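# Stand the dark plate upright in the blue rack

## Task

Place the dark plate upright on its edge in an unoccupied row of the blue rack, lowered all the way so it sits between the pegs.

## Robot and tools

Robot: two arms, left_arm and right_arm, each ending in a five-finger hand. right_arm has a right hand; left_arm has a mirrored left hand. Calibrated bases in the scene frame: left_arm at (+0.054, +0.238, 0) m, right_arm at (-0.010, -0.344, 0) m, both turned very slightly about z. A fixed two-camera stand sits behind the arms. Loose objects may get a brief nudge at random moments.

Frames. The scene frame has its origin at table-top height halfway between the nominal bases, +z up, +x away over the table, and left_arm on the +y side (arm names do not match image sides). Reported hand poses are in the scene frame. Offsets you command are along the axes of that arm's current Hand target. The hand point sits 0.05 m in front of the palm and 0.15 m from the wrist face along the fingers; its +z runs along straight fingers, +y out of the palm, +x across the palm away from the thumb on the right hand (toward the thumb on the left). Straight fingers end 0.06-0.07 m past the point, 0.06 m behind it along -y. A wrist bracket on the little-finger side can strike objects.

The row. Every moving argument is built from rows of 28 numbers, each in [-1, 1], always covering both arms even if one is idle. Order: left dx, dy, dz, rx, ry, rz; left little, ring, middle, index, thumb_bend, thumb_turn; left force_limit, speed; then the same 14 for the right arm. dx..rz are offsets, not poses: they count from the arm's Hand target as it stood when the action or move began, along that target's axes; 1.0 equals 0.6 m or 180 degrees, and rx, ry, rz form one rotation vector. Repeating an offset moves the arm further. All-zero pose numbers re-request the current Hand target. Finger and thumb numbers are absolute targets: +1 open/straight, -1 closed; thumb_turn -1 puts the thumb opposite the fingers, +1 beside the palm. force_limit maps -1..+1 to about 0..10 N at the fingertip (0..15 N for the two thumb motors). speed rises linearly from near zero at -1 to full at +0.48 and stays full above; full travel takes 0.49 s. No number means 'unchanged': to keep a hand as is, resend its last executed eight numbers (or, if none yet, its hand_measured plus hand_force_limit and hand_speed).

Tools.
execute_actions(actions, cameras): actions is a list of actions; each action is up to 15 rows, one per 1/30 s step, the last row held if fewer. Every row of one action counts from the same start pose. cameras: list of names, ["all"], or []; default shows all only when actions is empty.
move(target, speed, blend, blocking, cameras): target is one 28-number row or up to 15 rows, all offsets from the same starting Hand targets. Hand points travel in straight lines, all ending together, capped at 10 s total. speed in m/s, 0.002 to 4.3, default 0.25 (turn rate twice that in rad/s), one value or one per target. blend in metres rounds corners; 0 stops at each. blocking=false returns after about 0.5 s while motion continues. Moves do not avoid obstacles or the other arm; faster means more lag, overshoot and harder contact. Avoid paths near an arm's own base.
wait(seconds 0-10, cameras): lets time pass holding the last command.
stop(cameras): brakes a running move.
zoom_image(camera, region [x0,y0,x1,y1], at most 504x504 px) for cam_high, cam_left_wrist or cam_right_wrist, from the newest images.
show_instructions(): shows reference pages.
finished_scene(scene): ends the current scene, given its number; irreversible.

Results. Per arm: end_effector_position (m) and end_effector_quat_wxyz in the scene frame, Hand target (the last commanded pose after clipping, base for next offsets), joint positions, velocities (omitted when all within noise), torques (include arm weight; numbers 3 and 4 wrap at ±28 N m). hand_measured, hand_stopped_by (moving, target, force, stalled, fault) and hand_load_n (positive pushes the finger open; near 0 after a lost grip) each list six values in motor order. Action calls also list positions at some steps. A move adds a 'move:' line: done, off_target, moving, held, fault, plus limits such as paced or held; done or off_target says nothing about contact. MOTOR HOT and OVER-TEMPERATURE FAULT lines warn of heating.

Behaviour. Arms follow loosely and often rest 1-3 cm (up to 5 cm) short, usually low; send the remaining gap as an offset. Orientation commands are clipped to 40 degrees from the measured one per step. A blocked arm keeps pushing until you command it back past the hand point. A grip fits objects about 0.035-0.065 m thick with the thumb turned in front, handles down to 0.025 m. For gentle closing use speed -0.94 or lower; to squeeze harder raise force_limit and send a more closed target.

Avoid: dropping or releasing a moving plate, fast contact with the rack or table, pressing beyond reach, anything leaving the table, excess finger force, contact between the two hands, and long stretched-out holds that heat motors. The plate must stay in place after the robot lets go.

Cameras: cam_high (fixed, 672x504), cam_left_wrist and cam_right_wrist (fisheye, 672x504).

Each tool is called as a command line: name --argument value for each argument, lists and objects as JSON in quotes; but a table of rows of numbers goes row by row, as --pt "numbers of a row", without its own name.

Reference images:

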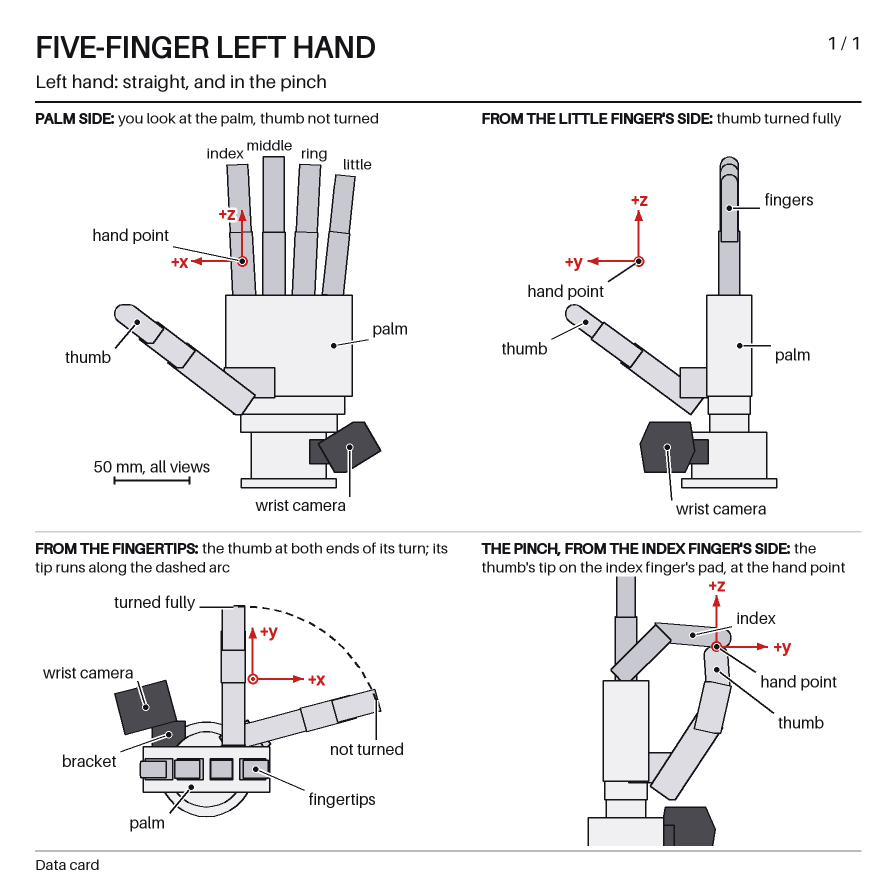

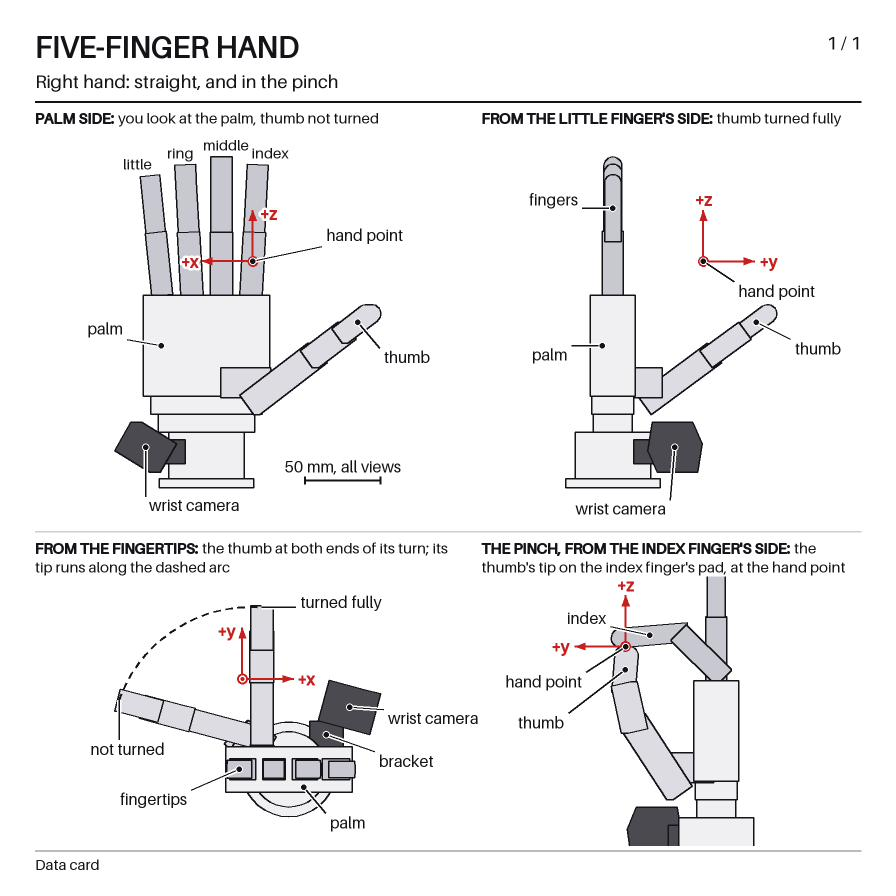

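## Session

execute_actions --actions '[]'

Scene clock: 0.00 s.
left_arm: end_effector_position=(+0.2856, +0.3059, +0.3691) hand_measured=(+1.000, +1.000, +1.000, +1.000, +1.000, +1.000) hand_load_n=(+0.0, +0.0, +0.0, +0.0, +0.0, +0.0) hand_stopped_by=(target, target, target, target, target, target) hand_force_limit=0.00 hand_speed=-0.80 end_effector_quat_wxyz=(+0.416, -0.419, +0.805, +0.063) | right_arm: end_effector_position=(+0.0557, -0.0626, +0.3044) hand_measured=(+1.000, +1.000, +1.000, +1.000, +1.000, +1.000) hand_load_n=(+0.0, +0.0, +0.0, +0.0, +0.0, +0.0) hand_stopped_by=(target, target, target, target, target, target) hand_force_limit=0.00 hand_speed=-0.80 end_effector_quat_wxyz=(-0.469, +0.846, -0.239, +0.088)
Joint positions: left_arm=[-0.223 0.709 1.146 -1.352 -0.617 0.596] | right_arm=[1.332 0.525 0.845 -0.907 0.17 0.2]
Joint velocities: within noise
Joint torques (N m): no reading
Heat: left arm: hottest waist 34 °C; right arm: hottest shoulder 33 °C.
Hand target: left_arm +0.2873, +0.3055, +0.3782; +0.424, -0.421, +0.800, +0.056 | right_arm +0.0565, -0.0596, +0.3230; -0.484, +0.837, -0.238, +0.088
camera_calibration:
cam_left_wrist: T_world_to_cam=[[0.620994, -0.779647, 0.0807274, 0.0296731], [-0.724901, -0.610439, -0.31919, 0.513939], [0.298135, 0.139696, -0.944246, 0.336963], [0, 0, 0, 1]] pos_world=[0.253668, 0.289791, 0.479824]
cam_right_wrist: T_world_to_cam=[[-0.0481655, -0.584273, -0.810127, 0.211183], [-0.98726, -0.0952947, 0.127424, 0.01066], [-0.151651, 0.805943, -0.572239, 0.346151], [0, 0, 0, 1]] pos_world=[0.0731902, -0.154574, 0.367808]

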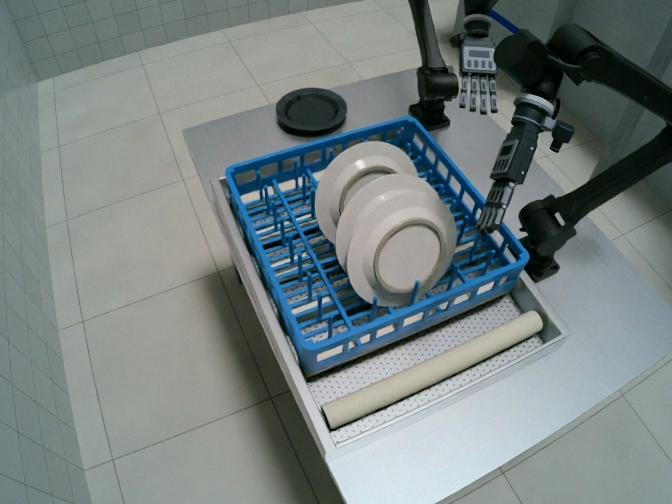

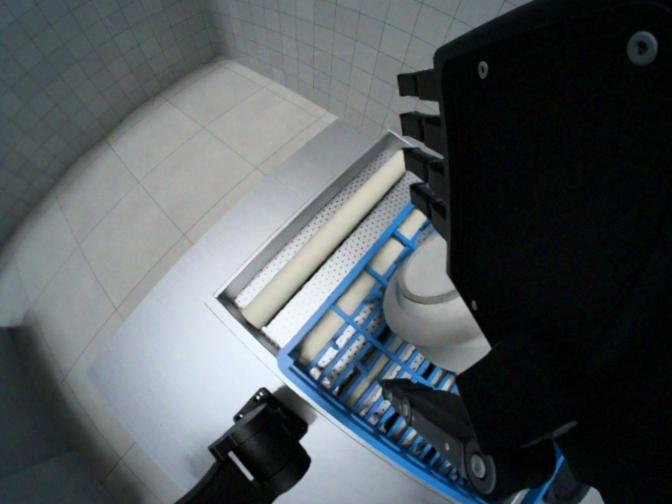

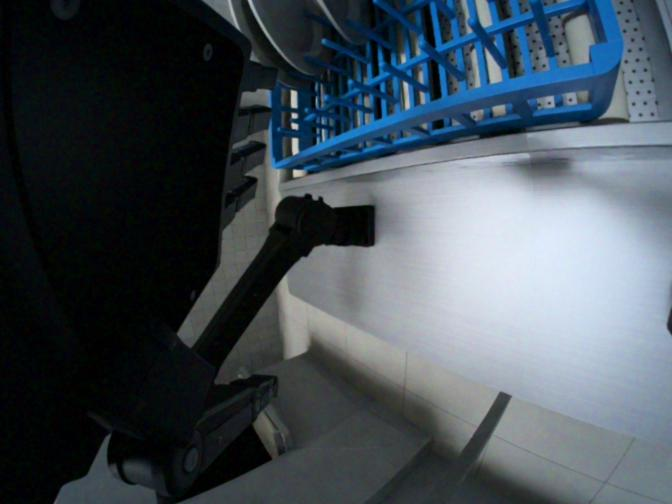

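move --pt "0 0 0 0 0 0 1 1 1 1 1 1 0 -0.8 0.3608 0.0473 -0.1595 -0.163 -0.03 -0.08 -0.03 -0.06 -0.1 0.0 1 -1 -0.4 -0.2" --pt "0 0 0 0 0 0 1 1 1 1 1 1 0 -0.8 0.6273 0.2508 -0.1195 -0.3267 -0.0594 -0.1607 -0.03 -0.06 -0.1 0.0 1 -1 -0.4 -0.2" --cameras '["all"]' --speed 0.3 --blend 0.04

Scene clock: 3.97 s.
left_arm: end_effector_position=(+0.2856, +0.3059, +0.3691) hand_measured=(+1.000, +1.000, +1.000, +1.000, +1.000, +1.000) hand_load_n=(+0.0, +0.0, +0.0, +0.0, +0.0, +0.0) hand_stopped_by=(target, target, target, target, target, target) hand_force_limit=0.00 hand_speed=-0.80 end_effector_quat_wxyz=(+0.416, -0.419, +0.805, +0.063) | right_arm: end_effector_position=(+0.3061, -0.3556, +0.1988) hand_measured=(-0.030, -0.060, -0.100, +0.000, +1.000, -1.000) hand_load_n=(+0.0, +0.0, +0.0, +0.0, +0.0, +0.0) hand_stopped_by=(target, target, target, target, target, target) hand_force_limit=-0.40 hand_speed=-0.20 end_effector_quat_wxyz=(+0.000, +1.000, +0.000, -0.007)
Joint positions: left_arm=[-0.223 0.709 1.146 -1.352 -0.617 0.596] | right_arm=[0.158 1.271 1.151 -1.465 -0.002 -1.433]
Joint torques (N m): left_arm=[0.62 0.38 9.11 1.68 -0.4 0.12] | right_arm=[0.73 -7.71 7.75 0.85 0.23 -0.19]
Heat: left arm: hottest waist 34 °C; right arm: hottest shoulder 33 °C.
Hand target: left_arm +0.2873, +0.3055, +0.3782; +0.424, -0.421, +0.800, +0.056 | right_arm +0.3103, -0.3596, +0.2002; +0.001, +1.000, +0.001, +0.000
Off the commanded pose: left_arm 0.009 m, 1 deg | right_arm 0.006 m, 1 deg.
move: done
camera_calibration:
cam_left_wrist: T_world_to_cam=[[0.620994, -0.779647, 0.0807274, 0.0296731], [-0.724901, -0.610439, -0.31919, 0.513939], [0.298135, 0.139696, -0.944246, 0.336963], [0, 0, 0, 1]] pos_world=[0.253668, 0.289791, 0.479824]
cam_right_wrist: T_world_to_cam=[[0.302889, -0.952975, 0.0098888, -0.435189], [-0.814938, -0.253609, 0.521113, 0.0561427], [-0.494099, -0.165898, -0.853431, 0.375], [0, 0, 0, 1]] pos_world=[0.362854, -0.338274, 0.295083]

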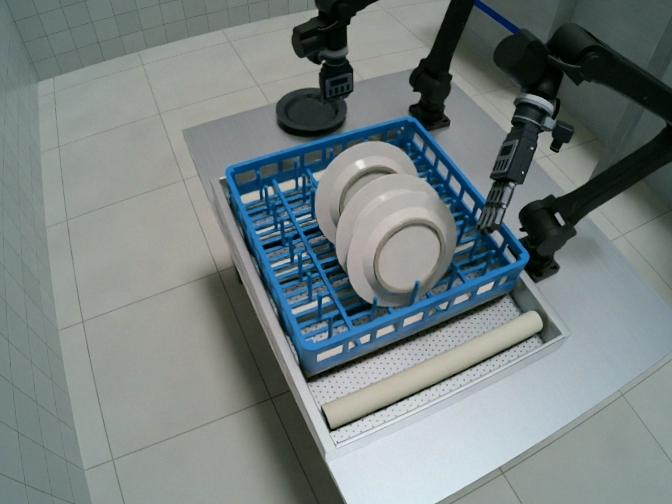

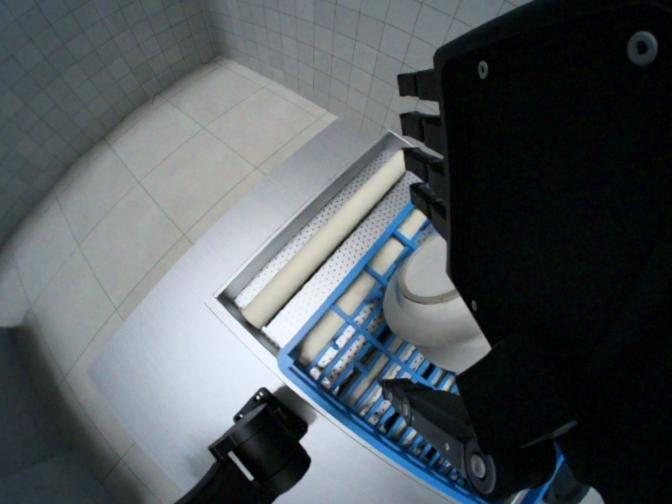

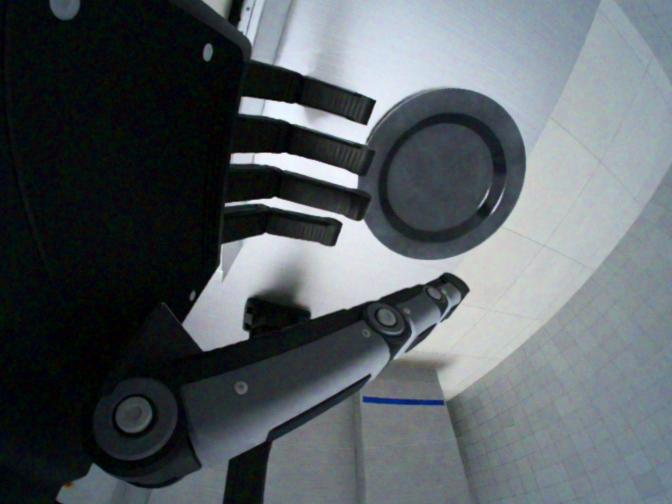

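move --pt "0 0 0 0 0 0 1 1 1 1 1 1 0 -0.8 0.0128 -0.0127 0.217 0 0 0 -0.03 -0.06 -0.1 0.0 1 -1 -0.4 -0.2" --pt "0 0 0 0 0 0 1 1 1 1 1 1 0 -0.8 0.0128 -0.0127 0.273 0 0 0 -0.03 -0.06 -0.1 0.0 1 -1 -0.4 -0.2" --cameras '["cam_right_wrist"]' --speed '[0.2,0.06]' --blend 0.01

Scene clock: 6.60 s.
left_arm: end_effector_position=(+0.2856, +0.3059, +0.3691) hand_measured=(+1.000, +1.000, +1.000, +1.000, +1.000, +1.000) hand_load_n=(+0.0, +0.0, +0.0, +0.0, +0.0, +0.0) hand_stopped_by=(target, target, target, target, target, target) hand_force_limit=0.00 hand_speed=-0.80 end_effector_quat_wxyz=(+0.416, -0.419, +0.805, +0.063) | right_arm: end_effector_position=(+0.3161, -0.3543, +0.0383) hand_measured=(-0.030, -0.060, -0.100, +0.000, +1.000, -1.000) hand_load_n=(+0.0, +0.0, +0.0, +0.0, +0.0, +0.0) hand_stopped_by=(target, target, target, target, target, target) hand_force_limit=-0.40 hand_speed=-0.20 end_effector_quat_wxyz=(-0.001, +1.000, +0.001, -0.002)
Joint positions: left_arm=[-0.223 0.709 1.146 -1.352 -0.617 0.596] | right_arm=[0.158 1.444 0.867 -0.998 -0.002 -1.434]
Joint torques (N m): left_arm=[0.67 0.32 9.13 1.68 -0.39 0.12] | right_arm=[2.37 -8.12 6.22 0.95 0.21 0]
Heat: left arm: hottest waist 34 °C; right arm: hottest shoulder 33 °C.
Hand target: left_arm +0.2873, +0.3055, +0.3782; +0.424, -0.421, +0.800, +0.056 | right_arm +0.3179, -0.3522, +0.0364; +0.001, +1.000, +0.001, +0.000
Off the commanded pose: left_arm 0.009 m, 1 deg | right_arm 0.003 m, 0 deg.
move: done
camera_calibration:
cam_right_wrist: T_world_to_cam=[[0.303512, -0.952758, 0.0115437, -0.43545], [-0.819978, -0.255004, 0.512454, 0.149648], [-0.4853, -0.165001, -0.858637, 0.240881], [0, 0, 0, 1]] pos_world=[0.371772, -0.336972, 0.135169]
Images, in order (width x height): cam_right_wrist 672x504.

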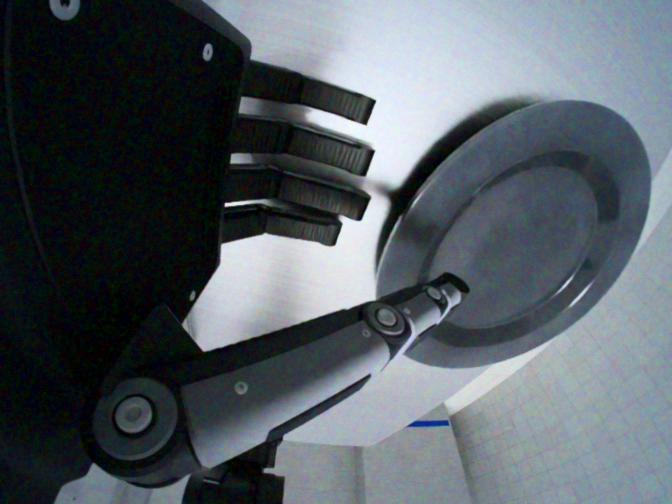

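move --pt "0 0 0 0 0 0 1 1 1 1 1 1 0 -0.8 0 0 0.004 0 0 0 -0.03 -0.06 -0.1 0.0 1 -1 -0.4 -0.2" --pt "0 0 0 0 0 0 1 1 1 1 1 1 0 -0.8 0 0.092 0.004 0 0 0 -0.03 -0.06 -0.1 0.0 1 -1 -0.4 -0.2" --cameras '["cam_right_wrist"]' --speed 0.06

zoom_image --camera "cam_right_wrist" --region '[200, 70, 460, 330]'

Scene clock: 9.20 s.
left_arm: end_effector_position=(+0.2856, +0.3059, +0.3691) hand_measured=(+1.000, +1.000, +1.000, +1.000, +1.000, +1.000) hand_load_n=(+0.0, +0.0, +0.0, +0.0, +0.0, +0.0) hand_stopped_by=(target, target, target, target, target, target) hand_force_limit=0.00 hand_speed=-0.80 end_effector_quat_wxyz=(+0.416, -0.419, +0.805, +0.063) | right_arm: end_effector_position=(+0.3181, -0.3999, +0.0357) hand_measured=(-0.030, -0.060, -0.100, +0.000, +1.000, -1.000) hand_load_n=(+0.0, +0.0, +0.5, -2.0, -0.5, +0.0) hand_stopped_by=(target, target, target, target, target, target) hand_force_limit=-0.40 hand_speed=-0.20 end_effector_quat_wxyz=(-0.002, +1.000, -0.003, -0.002)
Joint positions: left_arm=[-0.223 0.709 1.146 -1.352 -0.617 0.596] | right_arm=[0.03 1.445 0.861 -0.991 -0.003 -1.554]
Joint torques (N m): left_arm=[0.62 0.44 9.14 1.73 -0.38 0.14] | right_arm=[0.09 -8.64 5.74 0.92 0.26 -0.34]
Heat: left arm: hottest waist 34 °C; right arm: hottest shoulder 33 °C.
Hand target: left_arm +0.2873, +0.3055, +0.3782; +0.424, -0.421, +0.800, +0.056 | right_arm +0.3179, -0.4074, +0.0341; +0.001, +1.000, +0.001, +0.000
Off the commanded pose: left_arm 0.009 m, 1 deg | right_arm 0.008 m, 1 deg.
move: done
camera_calibration:
cam_right_wrist: T_world_to_cam=[[0.296208, -0.955066, 0.0104444, -0.478071], [-0.822047, -0.249354, 0.511918, 0.143935], [-0.486312, -0.16022, -0.858971, 0.234302], [0, 0, 0, 1]] pos_world=[0.373874, -0.383159, 0.132569]
Images, in order (width x height): cam_right_wrist 672x504.

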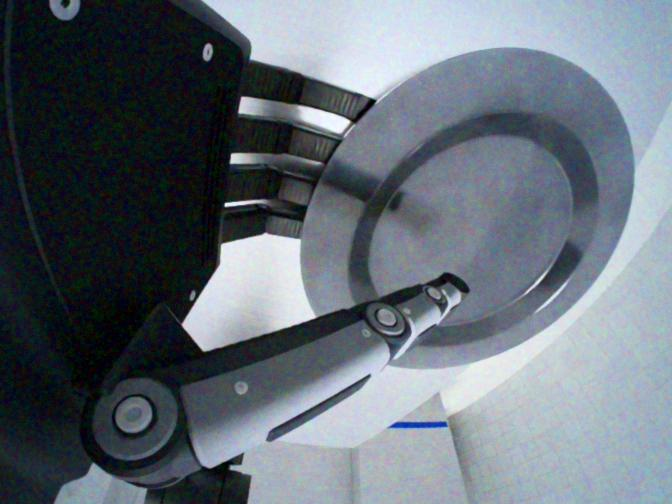

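Scaled by 1.938 from the camera's 672x504 image, which has a finer 960x720 frame.

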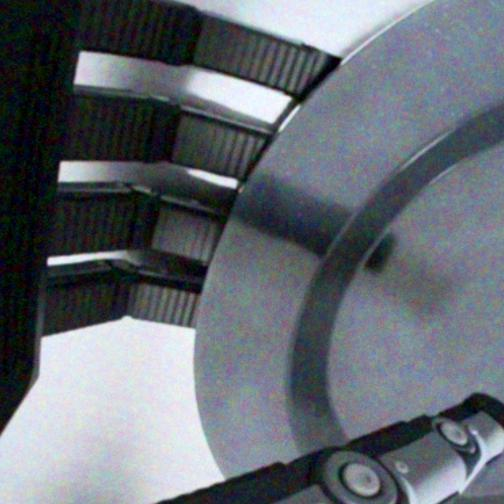

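move --pt "0 0 0 0 0 0 1 1 1 1 1 1 0 -0.8 0 0.003 0 0 0 0 -0.03 -0.06 -0.1 0.0 -0.05 -1 -0.2 -0.3" --pt "0 0 0 0 0 0 1 1 1 1 1 1 0 -0.8 0 0.003 0 0 0 0 -0.5 -0.5 -0.5 -0.5 -0.05 -1 0.2 -0.75" --cameras '["cam_right_wrist"]' --speed 0.06

zoom_image --camera "cam_right_wrist" --region '[200, 70, 460, 330]'

Scene clock: 12.23 s.
left_arm: end_effector_position=(+0.2856, +0.3059, +0.3691) hand_measured=(+1.000, +1.000, +1.000, +1.000, +1.000, +1.000) hand_load_n=(+0.0, +0.0, +0.0, +0.0, +0.0, +0.0) hand_stopped_by=(target, target, target, target, target, target) hand_force_limit=0.00 hand_speed=-0.80 end_effector_quat_wxyz=(+0.416, -0.419, +0.805, +0.063) | right_arm: end_effector_position=(+0.3177, -0.4006, +0.0350) hand_measured=(-0.254, -0.168, -0.116, -0.132, -0.046, -1.000) hand_load_n=(+10.0, +5.0, +5.5, +9.5, +6.0, +1.0) hand_stopped_by=(force, force, force, force, target, target) hand_force_limit=0.20 hand_speed=-0.75 end_effector_quat_wxyz=(-0.005, +1.000, +0.001, -0.002)
Joint positions: left_arm=[-0.223 0.709 1.146 -1.352 -0.617 0.596] | right_arm=[0.025 1.444 0.858 -0.99 -0.01 -1.568]
Joint torques (N m): left_arm=[0.44 0.5 9.11 1.66 -0.38 0.12] | right_arm=[0.21 -8.47 5.9 0.85 0.57 -0.25]
Heat: left arm: hottest waist 34 °C; right arm: hottest shoulder 33 °C.
Hand target: left_arm +0.2873, +0.3055, +0.3782; +0.424, -0.421, +0.800, +0.056 | right_arm +0.3179, -0.4092, +0.0340; +0.001, +1.000, +0.001, +0.000
Off the commanded pose: left_arm 0.009 m, 1 deg | right_arm 0.009 m, 1 deg.
move: done
camera_calibration:
cam_right_wrist: T_world_to_cam=[[0.304504, -0.952504, 0.00370843, -0.48], [-0.819679, -0.260055, 0.51039, 0.138813], [-0.485184, -0.158455, -0.859935, 0.233784], [0, 0, 0, 1]] pos_world=[0.373372, -0.384059, 0.13197]
Images, in order (width x height): cam_right_wrist 672x504.

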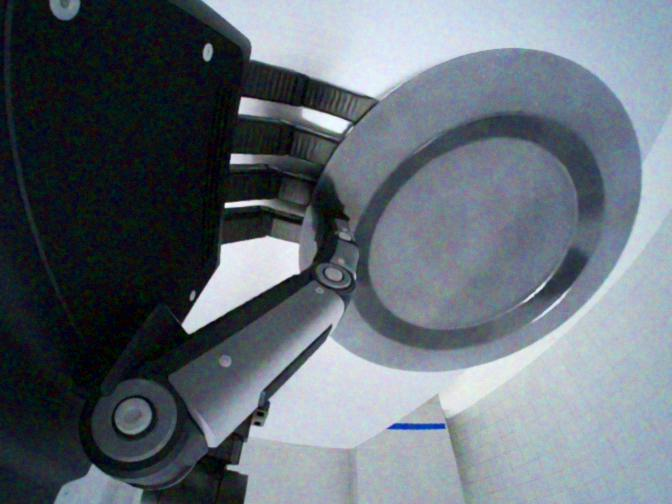

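Scaled by 1.938 from the camera's 672x504 image, which has a finer 960x720 frame.

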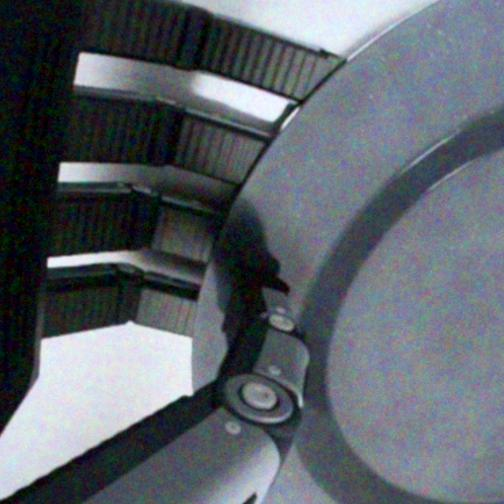

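move --pt "0 0 0 0 0 0 1 1 1 1 1 1 0 -0.8 0.0118 0.0263 -0.0933 0.0944 0 0 -0.5 -0.5 -0.5 -0.5 -0.05 -1 0.2 -0.75" --pt "0 0 0 0 0 0 1 1 1 1 1 1 0 -0.8 0.0285 0.0347 -0.1683 0.1556 0 0 -0.5 -0.5 -0.5 -0.5 -0.05 -1 0.2 -0.75" --pt "0 0 0 0 0 0 1 1 1 1 1 1 0 -0.8 0.0452 0.018 -0.2517 0.2222 0 0 -0.5 -0.5 -0.5 -0.5 -0.05 -1 0.2 -0.75" --cameras '["cam_high","cam_right_wrist"]' --speed 0.1 --blend 0.02

Scene clock: 17.77 s.
left_arm: end_effector_position=(+0.2856, +0.3059, +0.3691) hand_measured=(+1.000, +1.000, +1.000, +1.000, +1.000, +1.000) hand_load_n=(+0.0, +0.0, +0.0, +0.0, +0.0, +0.0) hand_stopped_by=(target, target, target, target, target, target) hand_force_limit=0.00 hand_speed=-0.80 end_effector_quat_wxyz=(+0.416, -0.419, +0.805, +0.063) | right_arm: end_effector_position=(+0.3254, -0.4094, +0.1578) hand_measured=(-0.254, -0.168, -0.114, -0.132, -0.046, -1.000) hand_load_n=(+5.0, +5.5, +10.5, +14.0, +10.5, +2.0) hand_stopped_by=(force, force, force, force, target, target) hand_force_limit=0.20 hand_speed=-0.75 end_effector_quat_wxyz=(-0.350, +0.936, -0.005, -0.032)
Joint positions: left_arm=[-0.223 0.709 1.146 -1.352 -0.617 0.596] | right_arm=[-0.349 1.506 1.235 -1.667 -0.632 -2.05]
Joint torques (N m): left_arm=[0.56 0.38 9.14 1.74 -0.38 0.13] | right_arm=[0.67 -11.05 12.01 -0.8 -0.72 -0.06]
Heat: left arm: hottest waist 34 °C; right arm: hottest shoulder 33 °C.
Hand target: left_arm +0.2873, +0.3055, +0.3782; +0.424, -0.421, +0.800, +0.056 | right_arm +0.3451, -0.4197, +0.1851; -0.341, +0.940, +0.001, +0.000
Off the commanded pose: left_arm 0.009 m, 1 deg | right_arm 0.035 m, 4 deg.
move: off_target (right_arm)
camera_calibration:
cam_right_wrist: T_world_to_cam=[[0.271978, -0.725555, -0.632138, -0.28732], [-0.800171, -0.535424, 0.270273, -0.00110871], [-0.53456, 0.43231, -0.726191, 0.578656], [0, 0, 0, 1]] pos_world=[0.386584, -0.459219, 0.238889]
Images, in order (width x height): cam_high 672x504, cam_right_wrist 672x504.

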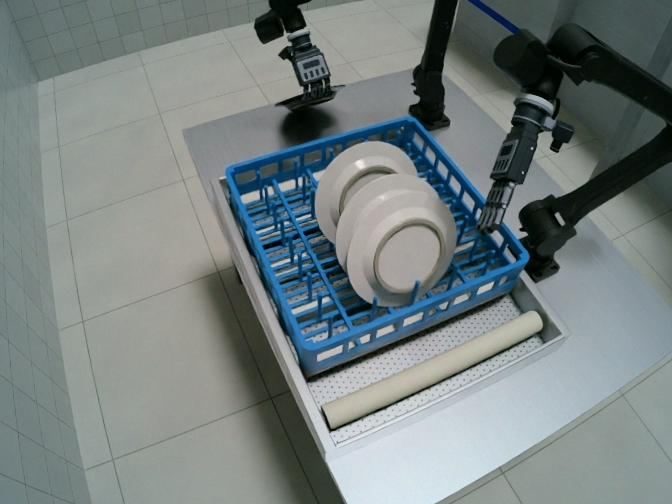

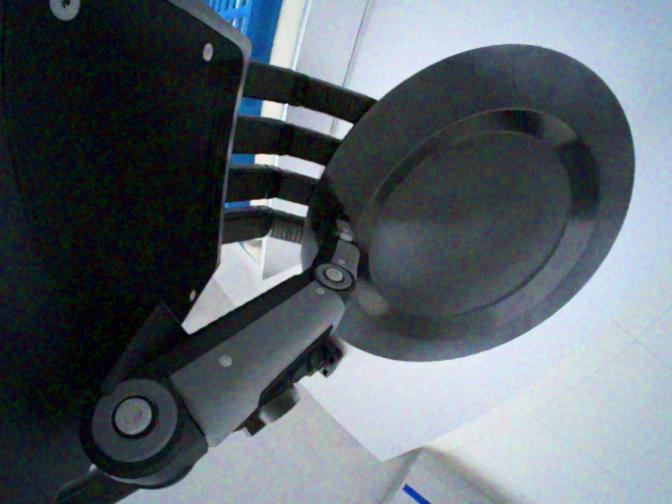

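move --pt "0 0 0 0 0 0 1 1 1 1 1 1 0 -0.8 0.0167 -0.2108 -0.0192 0.034 0 0 -0.5 -0.5 -0.5 -0.5 -0.05 -1 0.2 -0.75" --pt "0 0 0 0 0 0 1 1 1 1 1 1 0 -0.8 0.0333 -0.4287 0.0326 0.1118 0 0 -0.5 -0.5 -0.5 -0.5 -0.05 -1 0.2 -0.75" --pt "0 0 0 0 0 0 1 1 1 1 1 1 0 -0.8 0.0333 -0.6155 0.0042 0.1785 0 0 -0.5 -0.5 -0.5 -0.5 -0.05 -1 0.2 -0.75" --pt "0 0 0 0 0 0 1 1 1 1 1 1 0 -0.8 0.0257 -0.6662 0.0477 0.245 0 0 -0.5 -0.5 -0.5 -0.5 -0.05 -1 0.2 -0.75" --cameras '["cam_high","cam_right_wrist"]' --speed 0.16 --blend 0.02

zoom_image --camera "cam_high" --region '[220, 40, 440, 260]'

zoom_image --camera "cam_right_wrist" --region '[420, 200, 672, 504]'

Scene clock: 23.73 s.
left_arm: end_effector_position=(+0.2856, +0.3059, +0.3691) hand_measured=(+1.000, +1.000, +1.000, +1.000, +1.000, +1.000) hand_load_n=(+0.0, +0.0, +0.0, +0.0, +0.0, +0.0) hand_stopped_by=(target, target, target, target, target, target) hand_force_limit=0.00 hand_speed=-0.80 end_effector_quat_wxyz=(+0.416, -0.419, +0.805, +0.063) | right_arm: end_effector_position=(+0.3696, -0.0964, +0.3904) hand_measured=(-0.254, -0.170, -0.116, -0.132, -0.046, -1.000) hand_load_n=(+5.5, +1.0, +0.0, +9.5, +5.5, +1.5) hand_stopped_by=(force, force, force, force, target, target) hand_force_limit=0.20 hand_speed=-0.75 end_effector_quat_wxyz=(-0.660, +0.751, -0.022, -0.020)
Joint positions: left_arm=[-0.223 0.709 1.146 -1.352 -0.617 0.596] | right_arm=[0.17 1.287 1.309 -0.739 -1.375 -0.648]
Joint torques (N m): left_arm=[0.56 0.38 9.14 1.73 -0.39 0.12] | right_arm=[2.14 -11.93 9.94 2.19 -1.12 0.18]
Heat: left arm: hottest waist 34 °C; right arm: hottest shoulder 34 °C.
Hand target: left_arm +0.2873, +0.3055, +0.3782; +0.424, -0.421, +0.800, +0.056 | right_arm +0.3601, -0.0947, +0.4197; -0.669, +0.743, +0.000, -0.001
Off the commanded pose: left_arm 0.009 m, 1 deg | right_arm 0.031 m, 4 deg.
move: off_target (right_arm)
camera_calibration:
cam_right_wrist: T_world_to_cam=[[0.245519, -0.137835, -0.959543, 0.269043], [-0.835306, -0.532376, -0.137257, 0.311346], [-0.491919, 0.835211, -0.245843, 0.471365], [0, 0, 0, 1]] pos_world=[0.425888, -0.190853, 0.416774]
Images, in order (width x height): cam_high 672x504, cam_right_wrist 672x504.

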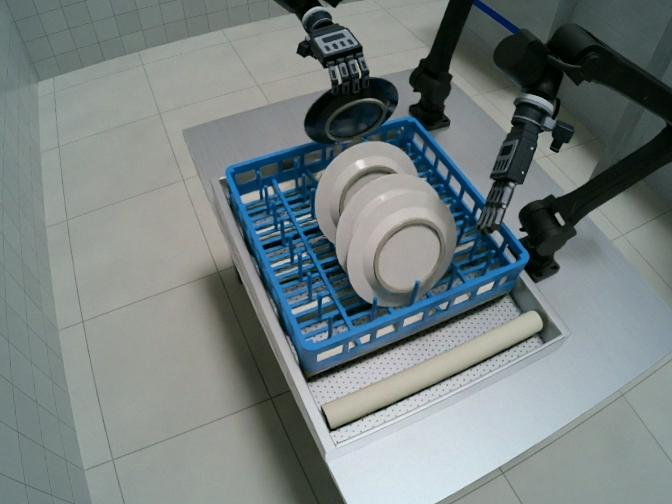

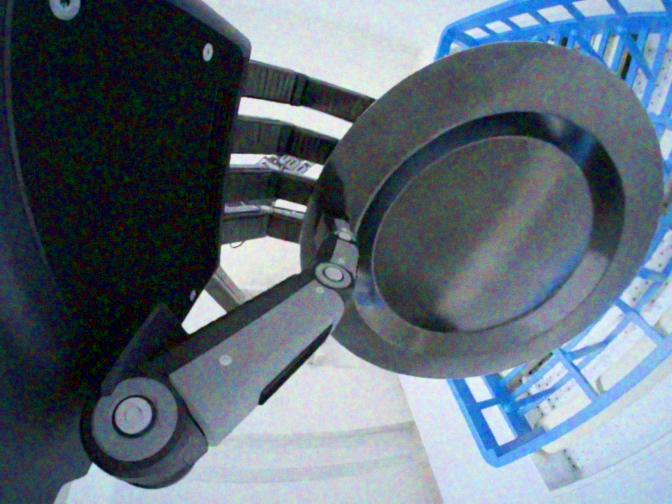

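Scaled by 2.291 from the camera's 672x504 image, which has a finer 960x720 frame.

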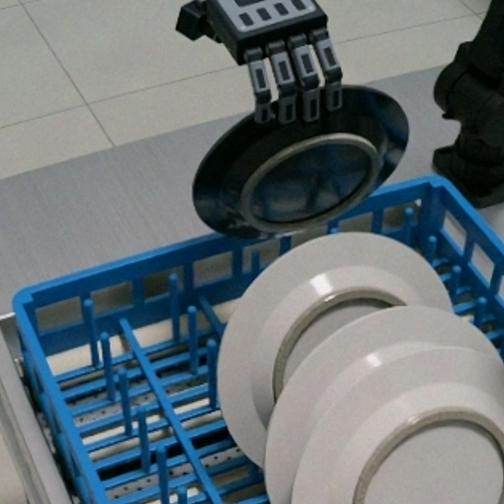

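Scaled by 1.658 from the camera's 672x504 image, which has a finer 960x720 frame.

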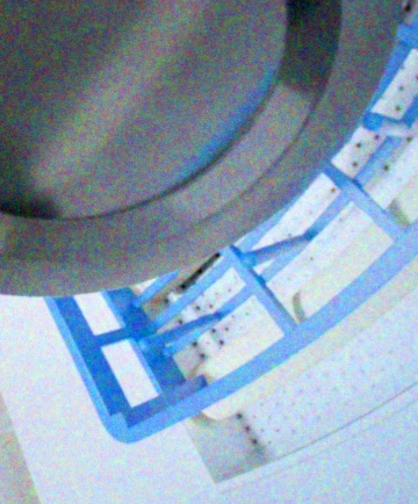

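move --target '[0,0,0,0,0,0, 1,1,1,1,1,1,0,-0.8, 0,0.0062,0.0368,0.0789,0,0, -0.5,-0.5,-0.5,-0.5,-0.05,-1,0.2,-0.75]' --cameras '["cam_high","cam_right_wrist"]' --speed 0.1

zoom_image --camera "cam_right_wrist" --region '[472, 260, 672, 460]'

zoom_image --camera "cam_high" --region '[220, 40, 440, 260]'

Scene clock: 28.57 s.
left_arm: end_effector_position=(+0.2856, +0.3059, +0.3691) hand_measured=(+1.000, +1.000, +1.000, +1.000, +1.000, +1.000) hand_load_n=(+0.0, +0.0, +0.0, +0.0, +0.0, +0.0) hand_stopped_by=(target, target, target, target, target, target) hand_force_limit=0.00 hand_speed=-0.80 end_effector_quat_wxyz=(+0.416, -0.419, +0.805, +0.063) | right_arm: end_effector_position=(+0.3591, -0.0721, +0.3934) hand_measured=(-0.254, -0.170, -0.116, -0.132, -0.046, -1.000) hand_load_n=(+5.5, +0.0, +0.0, +7.5, +4.5, +1.0) hand_stopped_by=(force, force, force, force, target, target) hand_force_limit=0.20 hand_speed=-0.75 end_effector_quat_wxyz=(+0.747, -0.665, +0.009, +0.017)
Joint positions: left_arm=[-0.223 0.709 1.146 -1.352 -0.617 0.596] | right_arm=[0.198 1.309 0.97 0.953 -1.367 0.64]
Joint torques (N m): left_arm=[0.5 0.32 9.11 1.72 -0.39 0.12] | right_arm=[1.44 -9.64 9.28 2.07 1.27 0.14]
Heat: left arm: hottest waist 34 °C; right arm: hottest shoulder 34 °C.
Hand target: left_arm +0.2873, +0.3055, +0.3782; +0.424, -0.421, +0.800, +0.056 | right_arm +0.3601, -0.0731, +0.4135; +0.756, -0.655, +0.000, +0.001
Off the commanded pose: left_arm 0.009 m, 1 deg | right_arm 0.020 m, 3 deg.
move: off_target (right_arm)
camera_calibration:
cam_right_wrist: T_world_to_cam=[[0.266465, 0.100482, -0.958593, 0.287184], [-0.826311, -0.488185, -0.280867, 0.372351], [-0.496192, 0.866937, -0.0470553, 0.372264], [0, 0, 0, 1]] pos_world=[0.415868, -0.16981, 0.397391]
Images, in order (width x height): cam_high 672x504, cam_right_wrist 672x504.

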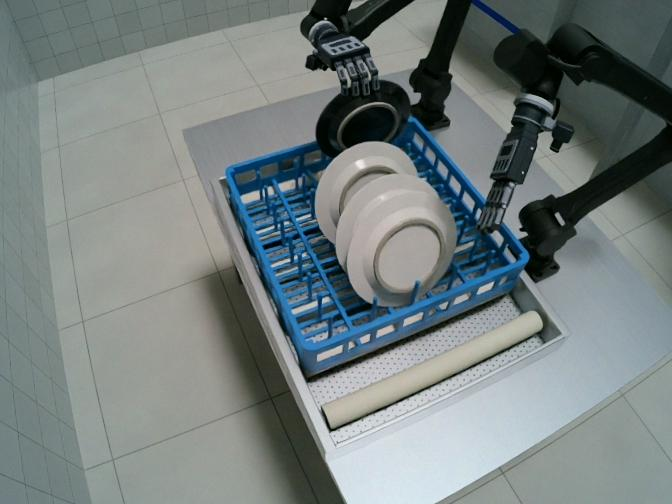

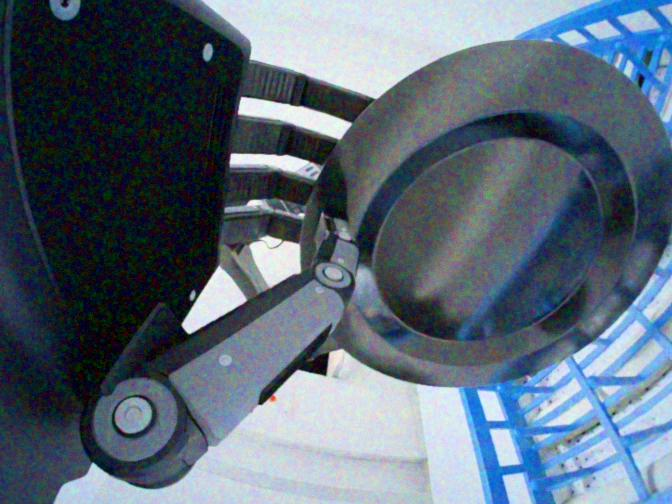

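Scaled by 2.520 from the camera's 672x504 image, which has a finer 960x720 frame.

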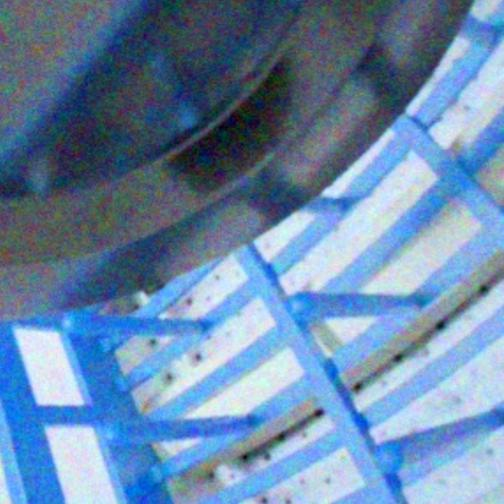

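Scaled by 2.291 from the camera's 672x504 image, which has a finer 960x720 frame.

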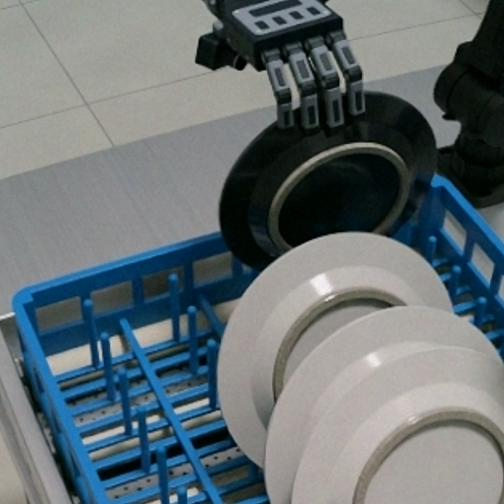

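move --target '[0,0,0,0,0,0, 1,1,1,1,1,1,0,-0.8, 0,0.150,-0.0213,0,0,0, -0.5,-0.5,-0.5,-0.5,-0.05,-1,0.2,-0.75]' --cameras '["cam_high","cam_right_wrist"]' --speed 0.06

zoom_image --camera "cam_right_wrist" --region '[472, 160, 672, 460]'

Scene clock: 31.47 s.
left_arm: end_effector_position=(+0.2856, +0.3059, +0.3691) hand_measured=(+1.000, +1.000, +1.000, +1.000, +1.000, +1.000) hand_load_n=(+0.0, +0.0, +0.0, +0.0, +0.0, +0.0) hand_stopped_by=(target, target, target, target, target, target) hand_force_limit=0.00 hand_speed=-0.80 end_effector_quat_wxyz=(+0.416, -0.419, +0.805, +0.063) | right_arm: end_effector_position=(+0.3564, -0.0725, +0.3040) hand_measured=(-0.254, -0.170, -0.116, -0.132, -0.046, -1.000) hand_load_n=(+5.5, +0.0, -0.5, +7.5, +4.5, +1.0) hand_stopped_by=(force, force, force, force, target, target) hand_force_limit=0.20 hand_speed=-0.75 end_effector_quat_wxyz=(+0.748, -0.663, +0.008, +0.018)
Joint positions: left_arm=[-0.223 0.709 1.146 -1.352 -0.617 0.596] | right_arm=[0.198 1.428 0.817 1.242 -1.366 0.656]
Joint torques (N m): left_arm=[0.62 0.21 9.09 1.66 -0.38 0.13] | right_arm=[1.32 -10.23 8.12 2.02 1.28 0.13]
Heat: left arm: hottest waist 34 °C; right arm: hottest shoulder 34 °C.
Hand target: left_arm +0.2873, +0.3055, +0.3782; +0.424, -0.421, +0.800, +0.056 | right_arm +0.3601, -0.0729, +0.3227; +0.756, -0.655, +0.000, +0.001
Off the commanded pose: left_arm 0.009 m, 1 deg | right_arm 0.019 m, 3 deg.
move: off_target (right_arm)
camera_calibration:
cam_right_wrist: T_world_to_cam=[[0.267229, 0.103992, -0.958005, 0.202001], [-0.825439, -0.488281, -0.283254, 0.3453], [-0.497232, 0.866468, -0.0446435, 0.366673], [0, 0, 0, 1]] pos_world=[0.413365, -0.170113, 0.307695]
Images, in order (width x height): cam_high 672x504, cam_right_wrist 672x504.

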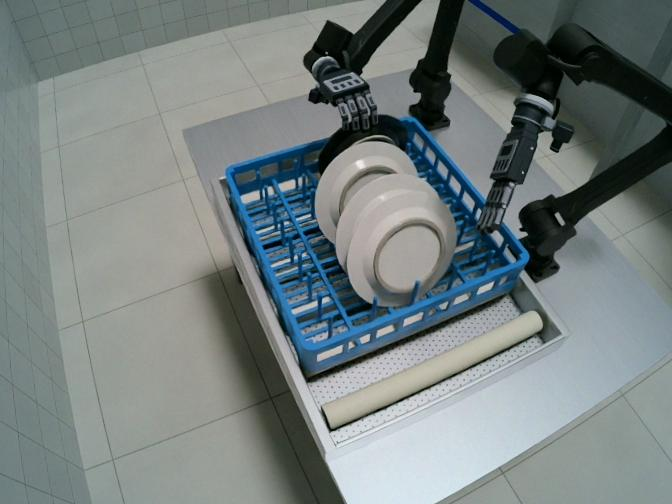

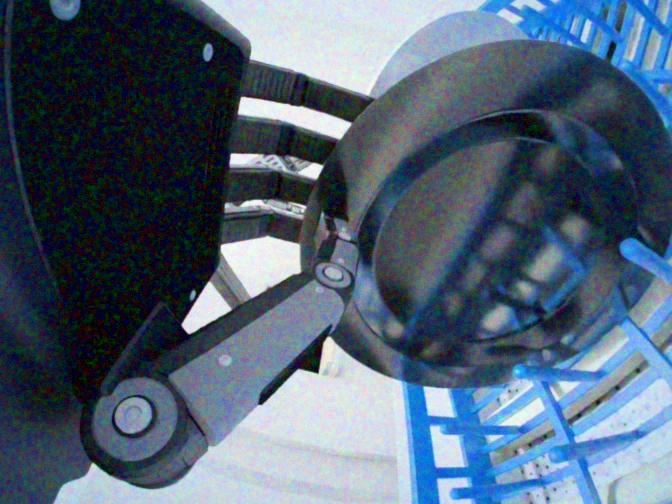

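Scaled by 1.680 from the camera's 672x504 image, which has a finer 960x720 frame.

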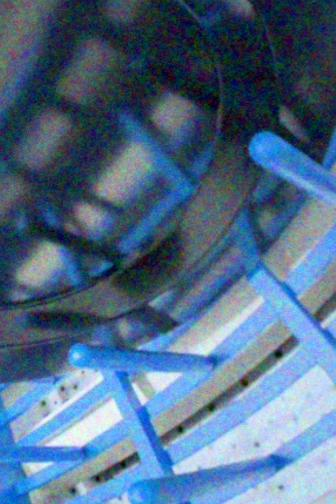

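move --target '[0,0,0,0,0,0, 1,1,1,1,1,1,0,-0.8, 0,0.066,-0.0094,0,0,0, -0.5,-0.5,-0.5,-0.5,-0.05,-1,0.2,-0.75]' --cameras '["cam_high","cam_right_wrist"]' --speed 0.04

zoom_image --camera "cam_high" --region '[220, 40, 440, 260]'

Scene clock: 34.87 s.
left_arm: end_effector_position=(+0.2856, +0.3059, +0.3691) hand_measured=(+1.000, +1.000, +1.000, +1.000, +1.000, +1.000) hand_load_n=(+0.0, +0.0, +0.0, +0.0, +0.0, +0.0) hand_stopped_by=(target, target, target, target, target, target) hand_force_limit=0.00 hand_speed=-0.80 end_effector_quat_wxyz=(+0.416, -0.419, +0.805, +0.063) | right_arm: end_effector_position=(+0.3559, -0.0719, +0.2942) hand_measured=(-0.254, -0.170, -0.116, -0.132, -0.046, -1.000) hand_load_n=(+6.0, +0.0, +0.0, +8.5, +3.5, +2.0) hand_stopped_by=(force, force, force, force, target, target) hand_force_limit=0.20 hand_speed=-0.75 end_effector_quat_wxyz=(+0.756, -0.654, -0.001, +0.004)
Joint positions: left_arm=[-0.223 0.709 1.146 -1.352 -0.617 0.596] | right_arm=[0.198 1.461 0.793 1.375 -1.347 0.698]
Joint torques (N m): left_arm=[0.38 0.26 9.1 1.7 -0.4 0.13] | right_arm=[1.26 -7.06 5.82 1.74 0.57 -0.31]
Heat: left arm: hottest waist 34 °C; right arm: hottest shoulder 34 °C.
Hand target: left_arm +0.2873, +0.3055, +0.3782; +0.424, -0.421, +0.800, +0.056 | right_arm +0.3600, -0.0729, +0.2827; +0.756, -0.655, +0.000, +0.001
Off the commanded pose: left_arm 0.009 m, 1 deg | right_arm 0.012 m, 0 deg.
move: off_target (right_arm)
camera_calibration:
cam_right_wrist: T_world_to_cam=[[0.297887, 0.124788, -0.94641, 0.179817], [-0.820594, -0.473077, -0.320663, 0.352755], [-0.487739, 0.872139, -0.0385235, 0.36078], [0, 0, 0, 1]] pos_world=[0.41187, -0.170209, 0.297195]
Images, in order (width x height): cam_high 672x504, cam_right_wrist 672x504.

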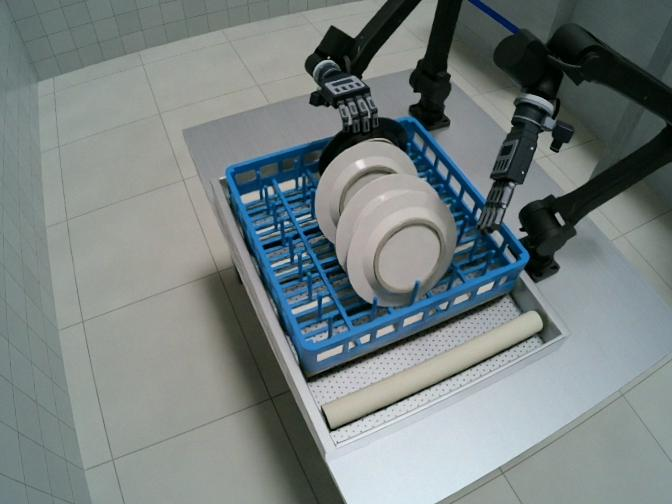

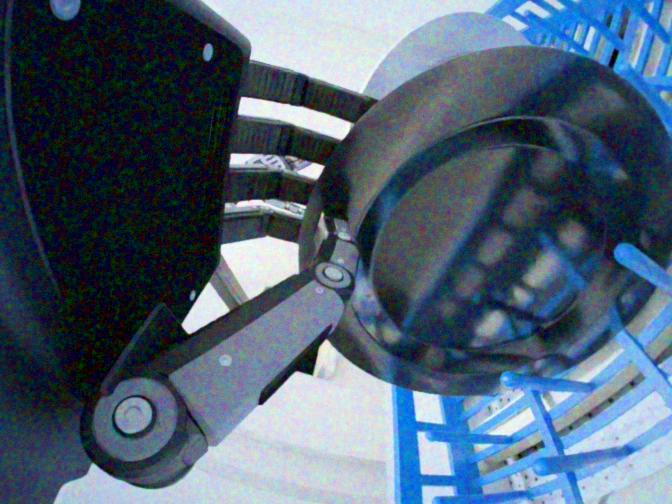

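Scaled by 2.291 from the camera's 672x504 image, which has a finer 960x720 frame.

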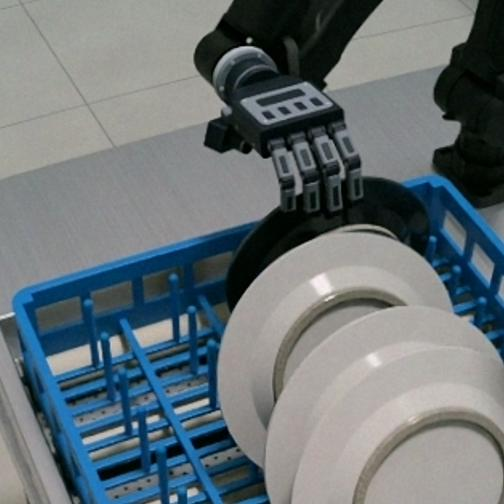

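move --pt "0 0 0 0 0 0 1 1 1 1 1 1 0 -0.8 0 -0.01 0.0014 0 0 0 -0.254 -0.170 -0.116 -0.132 0.5 -1 0.2 -0.6" --pt "0 0 0 0 0 0 1 1 1 1 1 1 0 -0.8 0 -0.01 0.0014 0 0 0 0.1 0.1 0.1 0.1 1 -1 0.2 -0.5" --pt "0 0 0 0 0 0 1 1 1 1 1 1 0 -0.8 0 -0.185 0.0263 0 0 0 0.1 0.1 0.1 0.1 1 -1 0.2 -0.5" --cameras '["cam_high","cam_right_wrist"]' --speed '[0.03,0.03,0.1]'

zoom_image --camera "cam_high" --region '[220, 40, 440, 260]'

zoom_image --camera "cam_right_wrist" --region '[372, 0, 672, 500]'

Scene clock: 39.80 s.
left_arm: end_effector_position=(+0.2856, +0.3059, +0.3691) hand_measured=(+1.000, +1.000, +1.000, +1.000, +1.000, +1.000) hand_load_n=(-0.5, +0.0, +0.0, +0.0, +0.0, +0.0) hand_stopped_by=(target, target, target, target, target, target) hand_force_limit=0.00 hand_speed=-0.80 end_effector_quat_wxyz=(+0.416, -0.419, +0.805, +0.063) | right_arm: end_effector_position=(+0.3534, -0.0723, +0.3687) hand_measured=(+0.100, +0.100, +0.100, +0.100, +1.000, -1.000) hand_load_n=(+0.0, +0.0, +0.0, +0.0, +0.0, +0.0) hand_stopped_by=(target, target, target, target, target, target) hand_force_limit=0.20 hand_speed=-0.50 end_effector_quat_wxyz=(+0.753, -0.657, +0.024, +0.025)
Joint positions: left_arm=[-0.223 0.709 1.146 -1.352 -0.617 0.596] | right_arm=[0.198 1.33 0.9 1.081 -1.345 0.707]
Joint torques (N m): left_arm=[0.56 0.44 9.1 1.7 -0.37 0.13] | right_arm=[1.14 -9.29 11.26 0.83 0.44 -0.16]
Heat: left arm: hottest waist 34 °C; right arm: hottest shoulder 34 °C.
Hand target: left_arm +0.2873, +0.3055, +0.3782; +0.424, -0.421, +0.800, +0.056 | right_arm +0.3601, -0.0731, +0.3947; +0.756, -0.655, +0.000, +0.001
Off the commanded pose: left_arm 0.009 m, 1 deg | right_arm 0.027 m, 4 deg.
move: off_target (right_arm)
camera_calibration:
cam_right_wrist: T_world_to_cam=[[0.235916, 0.116364, -0.964781, 0.279234], [-0.839624, -0.47544, -0.262655, 0.359588], [-0.48926, 0.872018, -0.0144616, 0.354322], [0, 0, 0, 1]] pos_world=[0.409398, -0.170505, 0.368971]
Images, in order (width x height): cam_high 672x504, cam_right_wrist 672x504.

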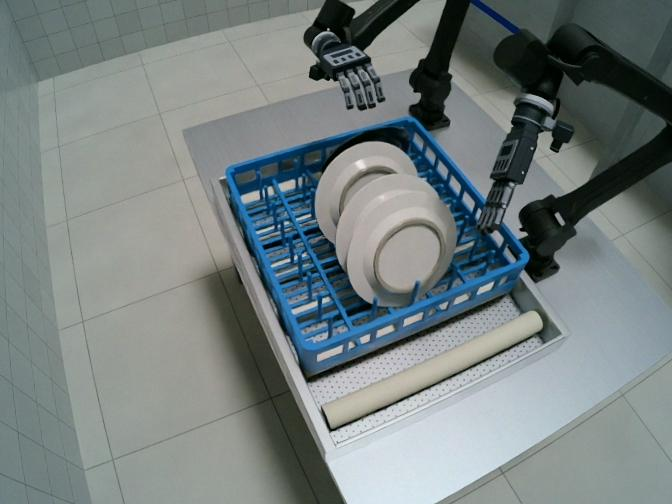

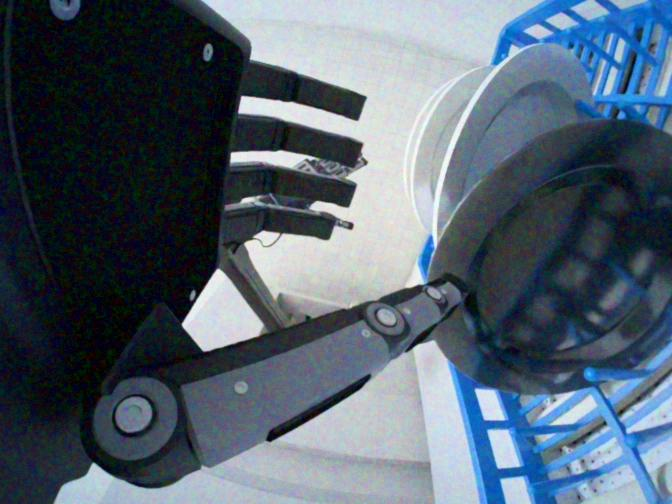

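Scaled by 2.291 from the camera's 672x504 image, which has a finer 960x720 frame.

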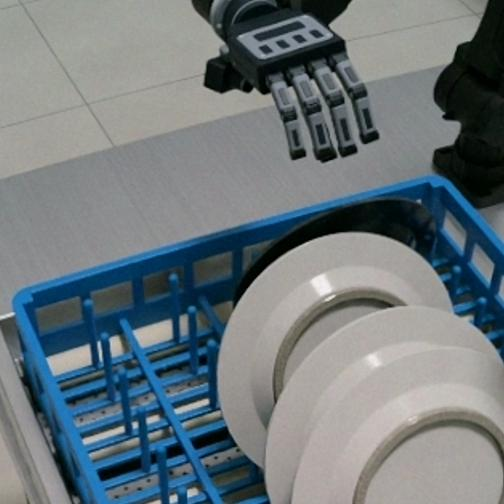

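Scaled by 1.008 from the camera's 672x504 image, which has a finer 960x720 frame.

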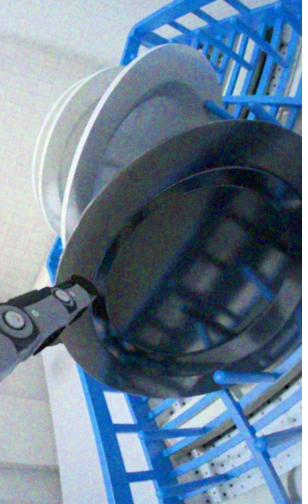

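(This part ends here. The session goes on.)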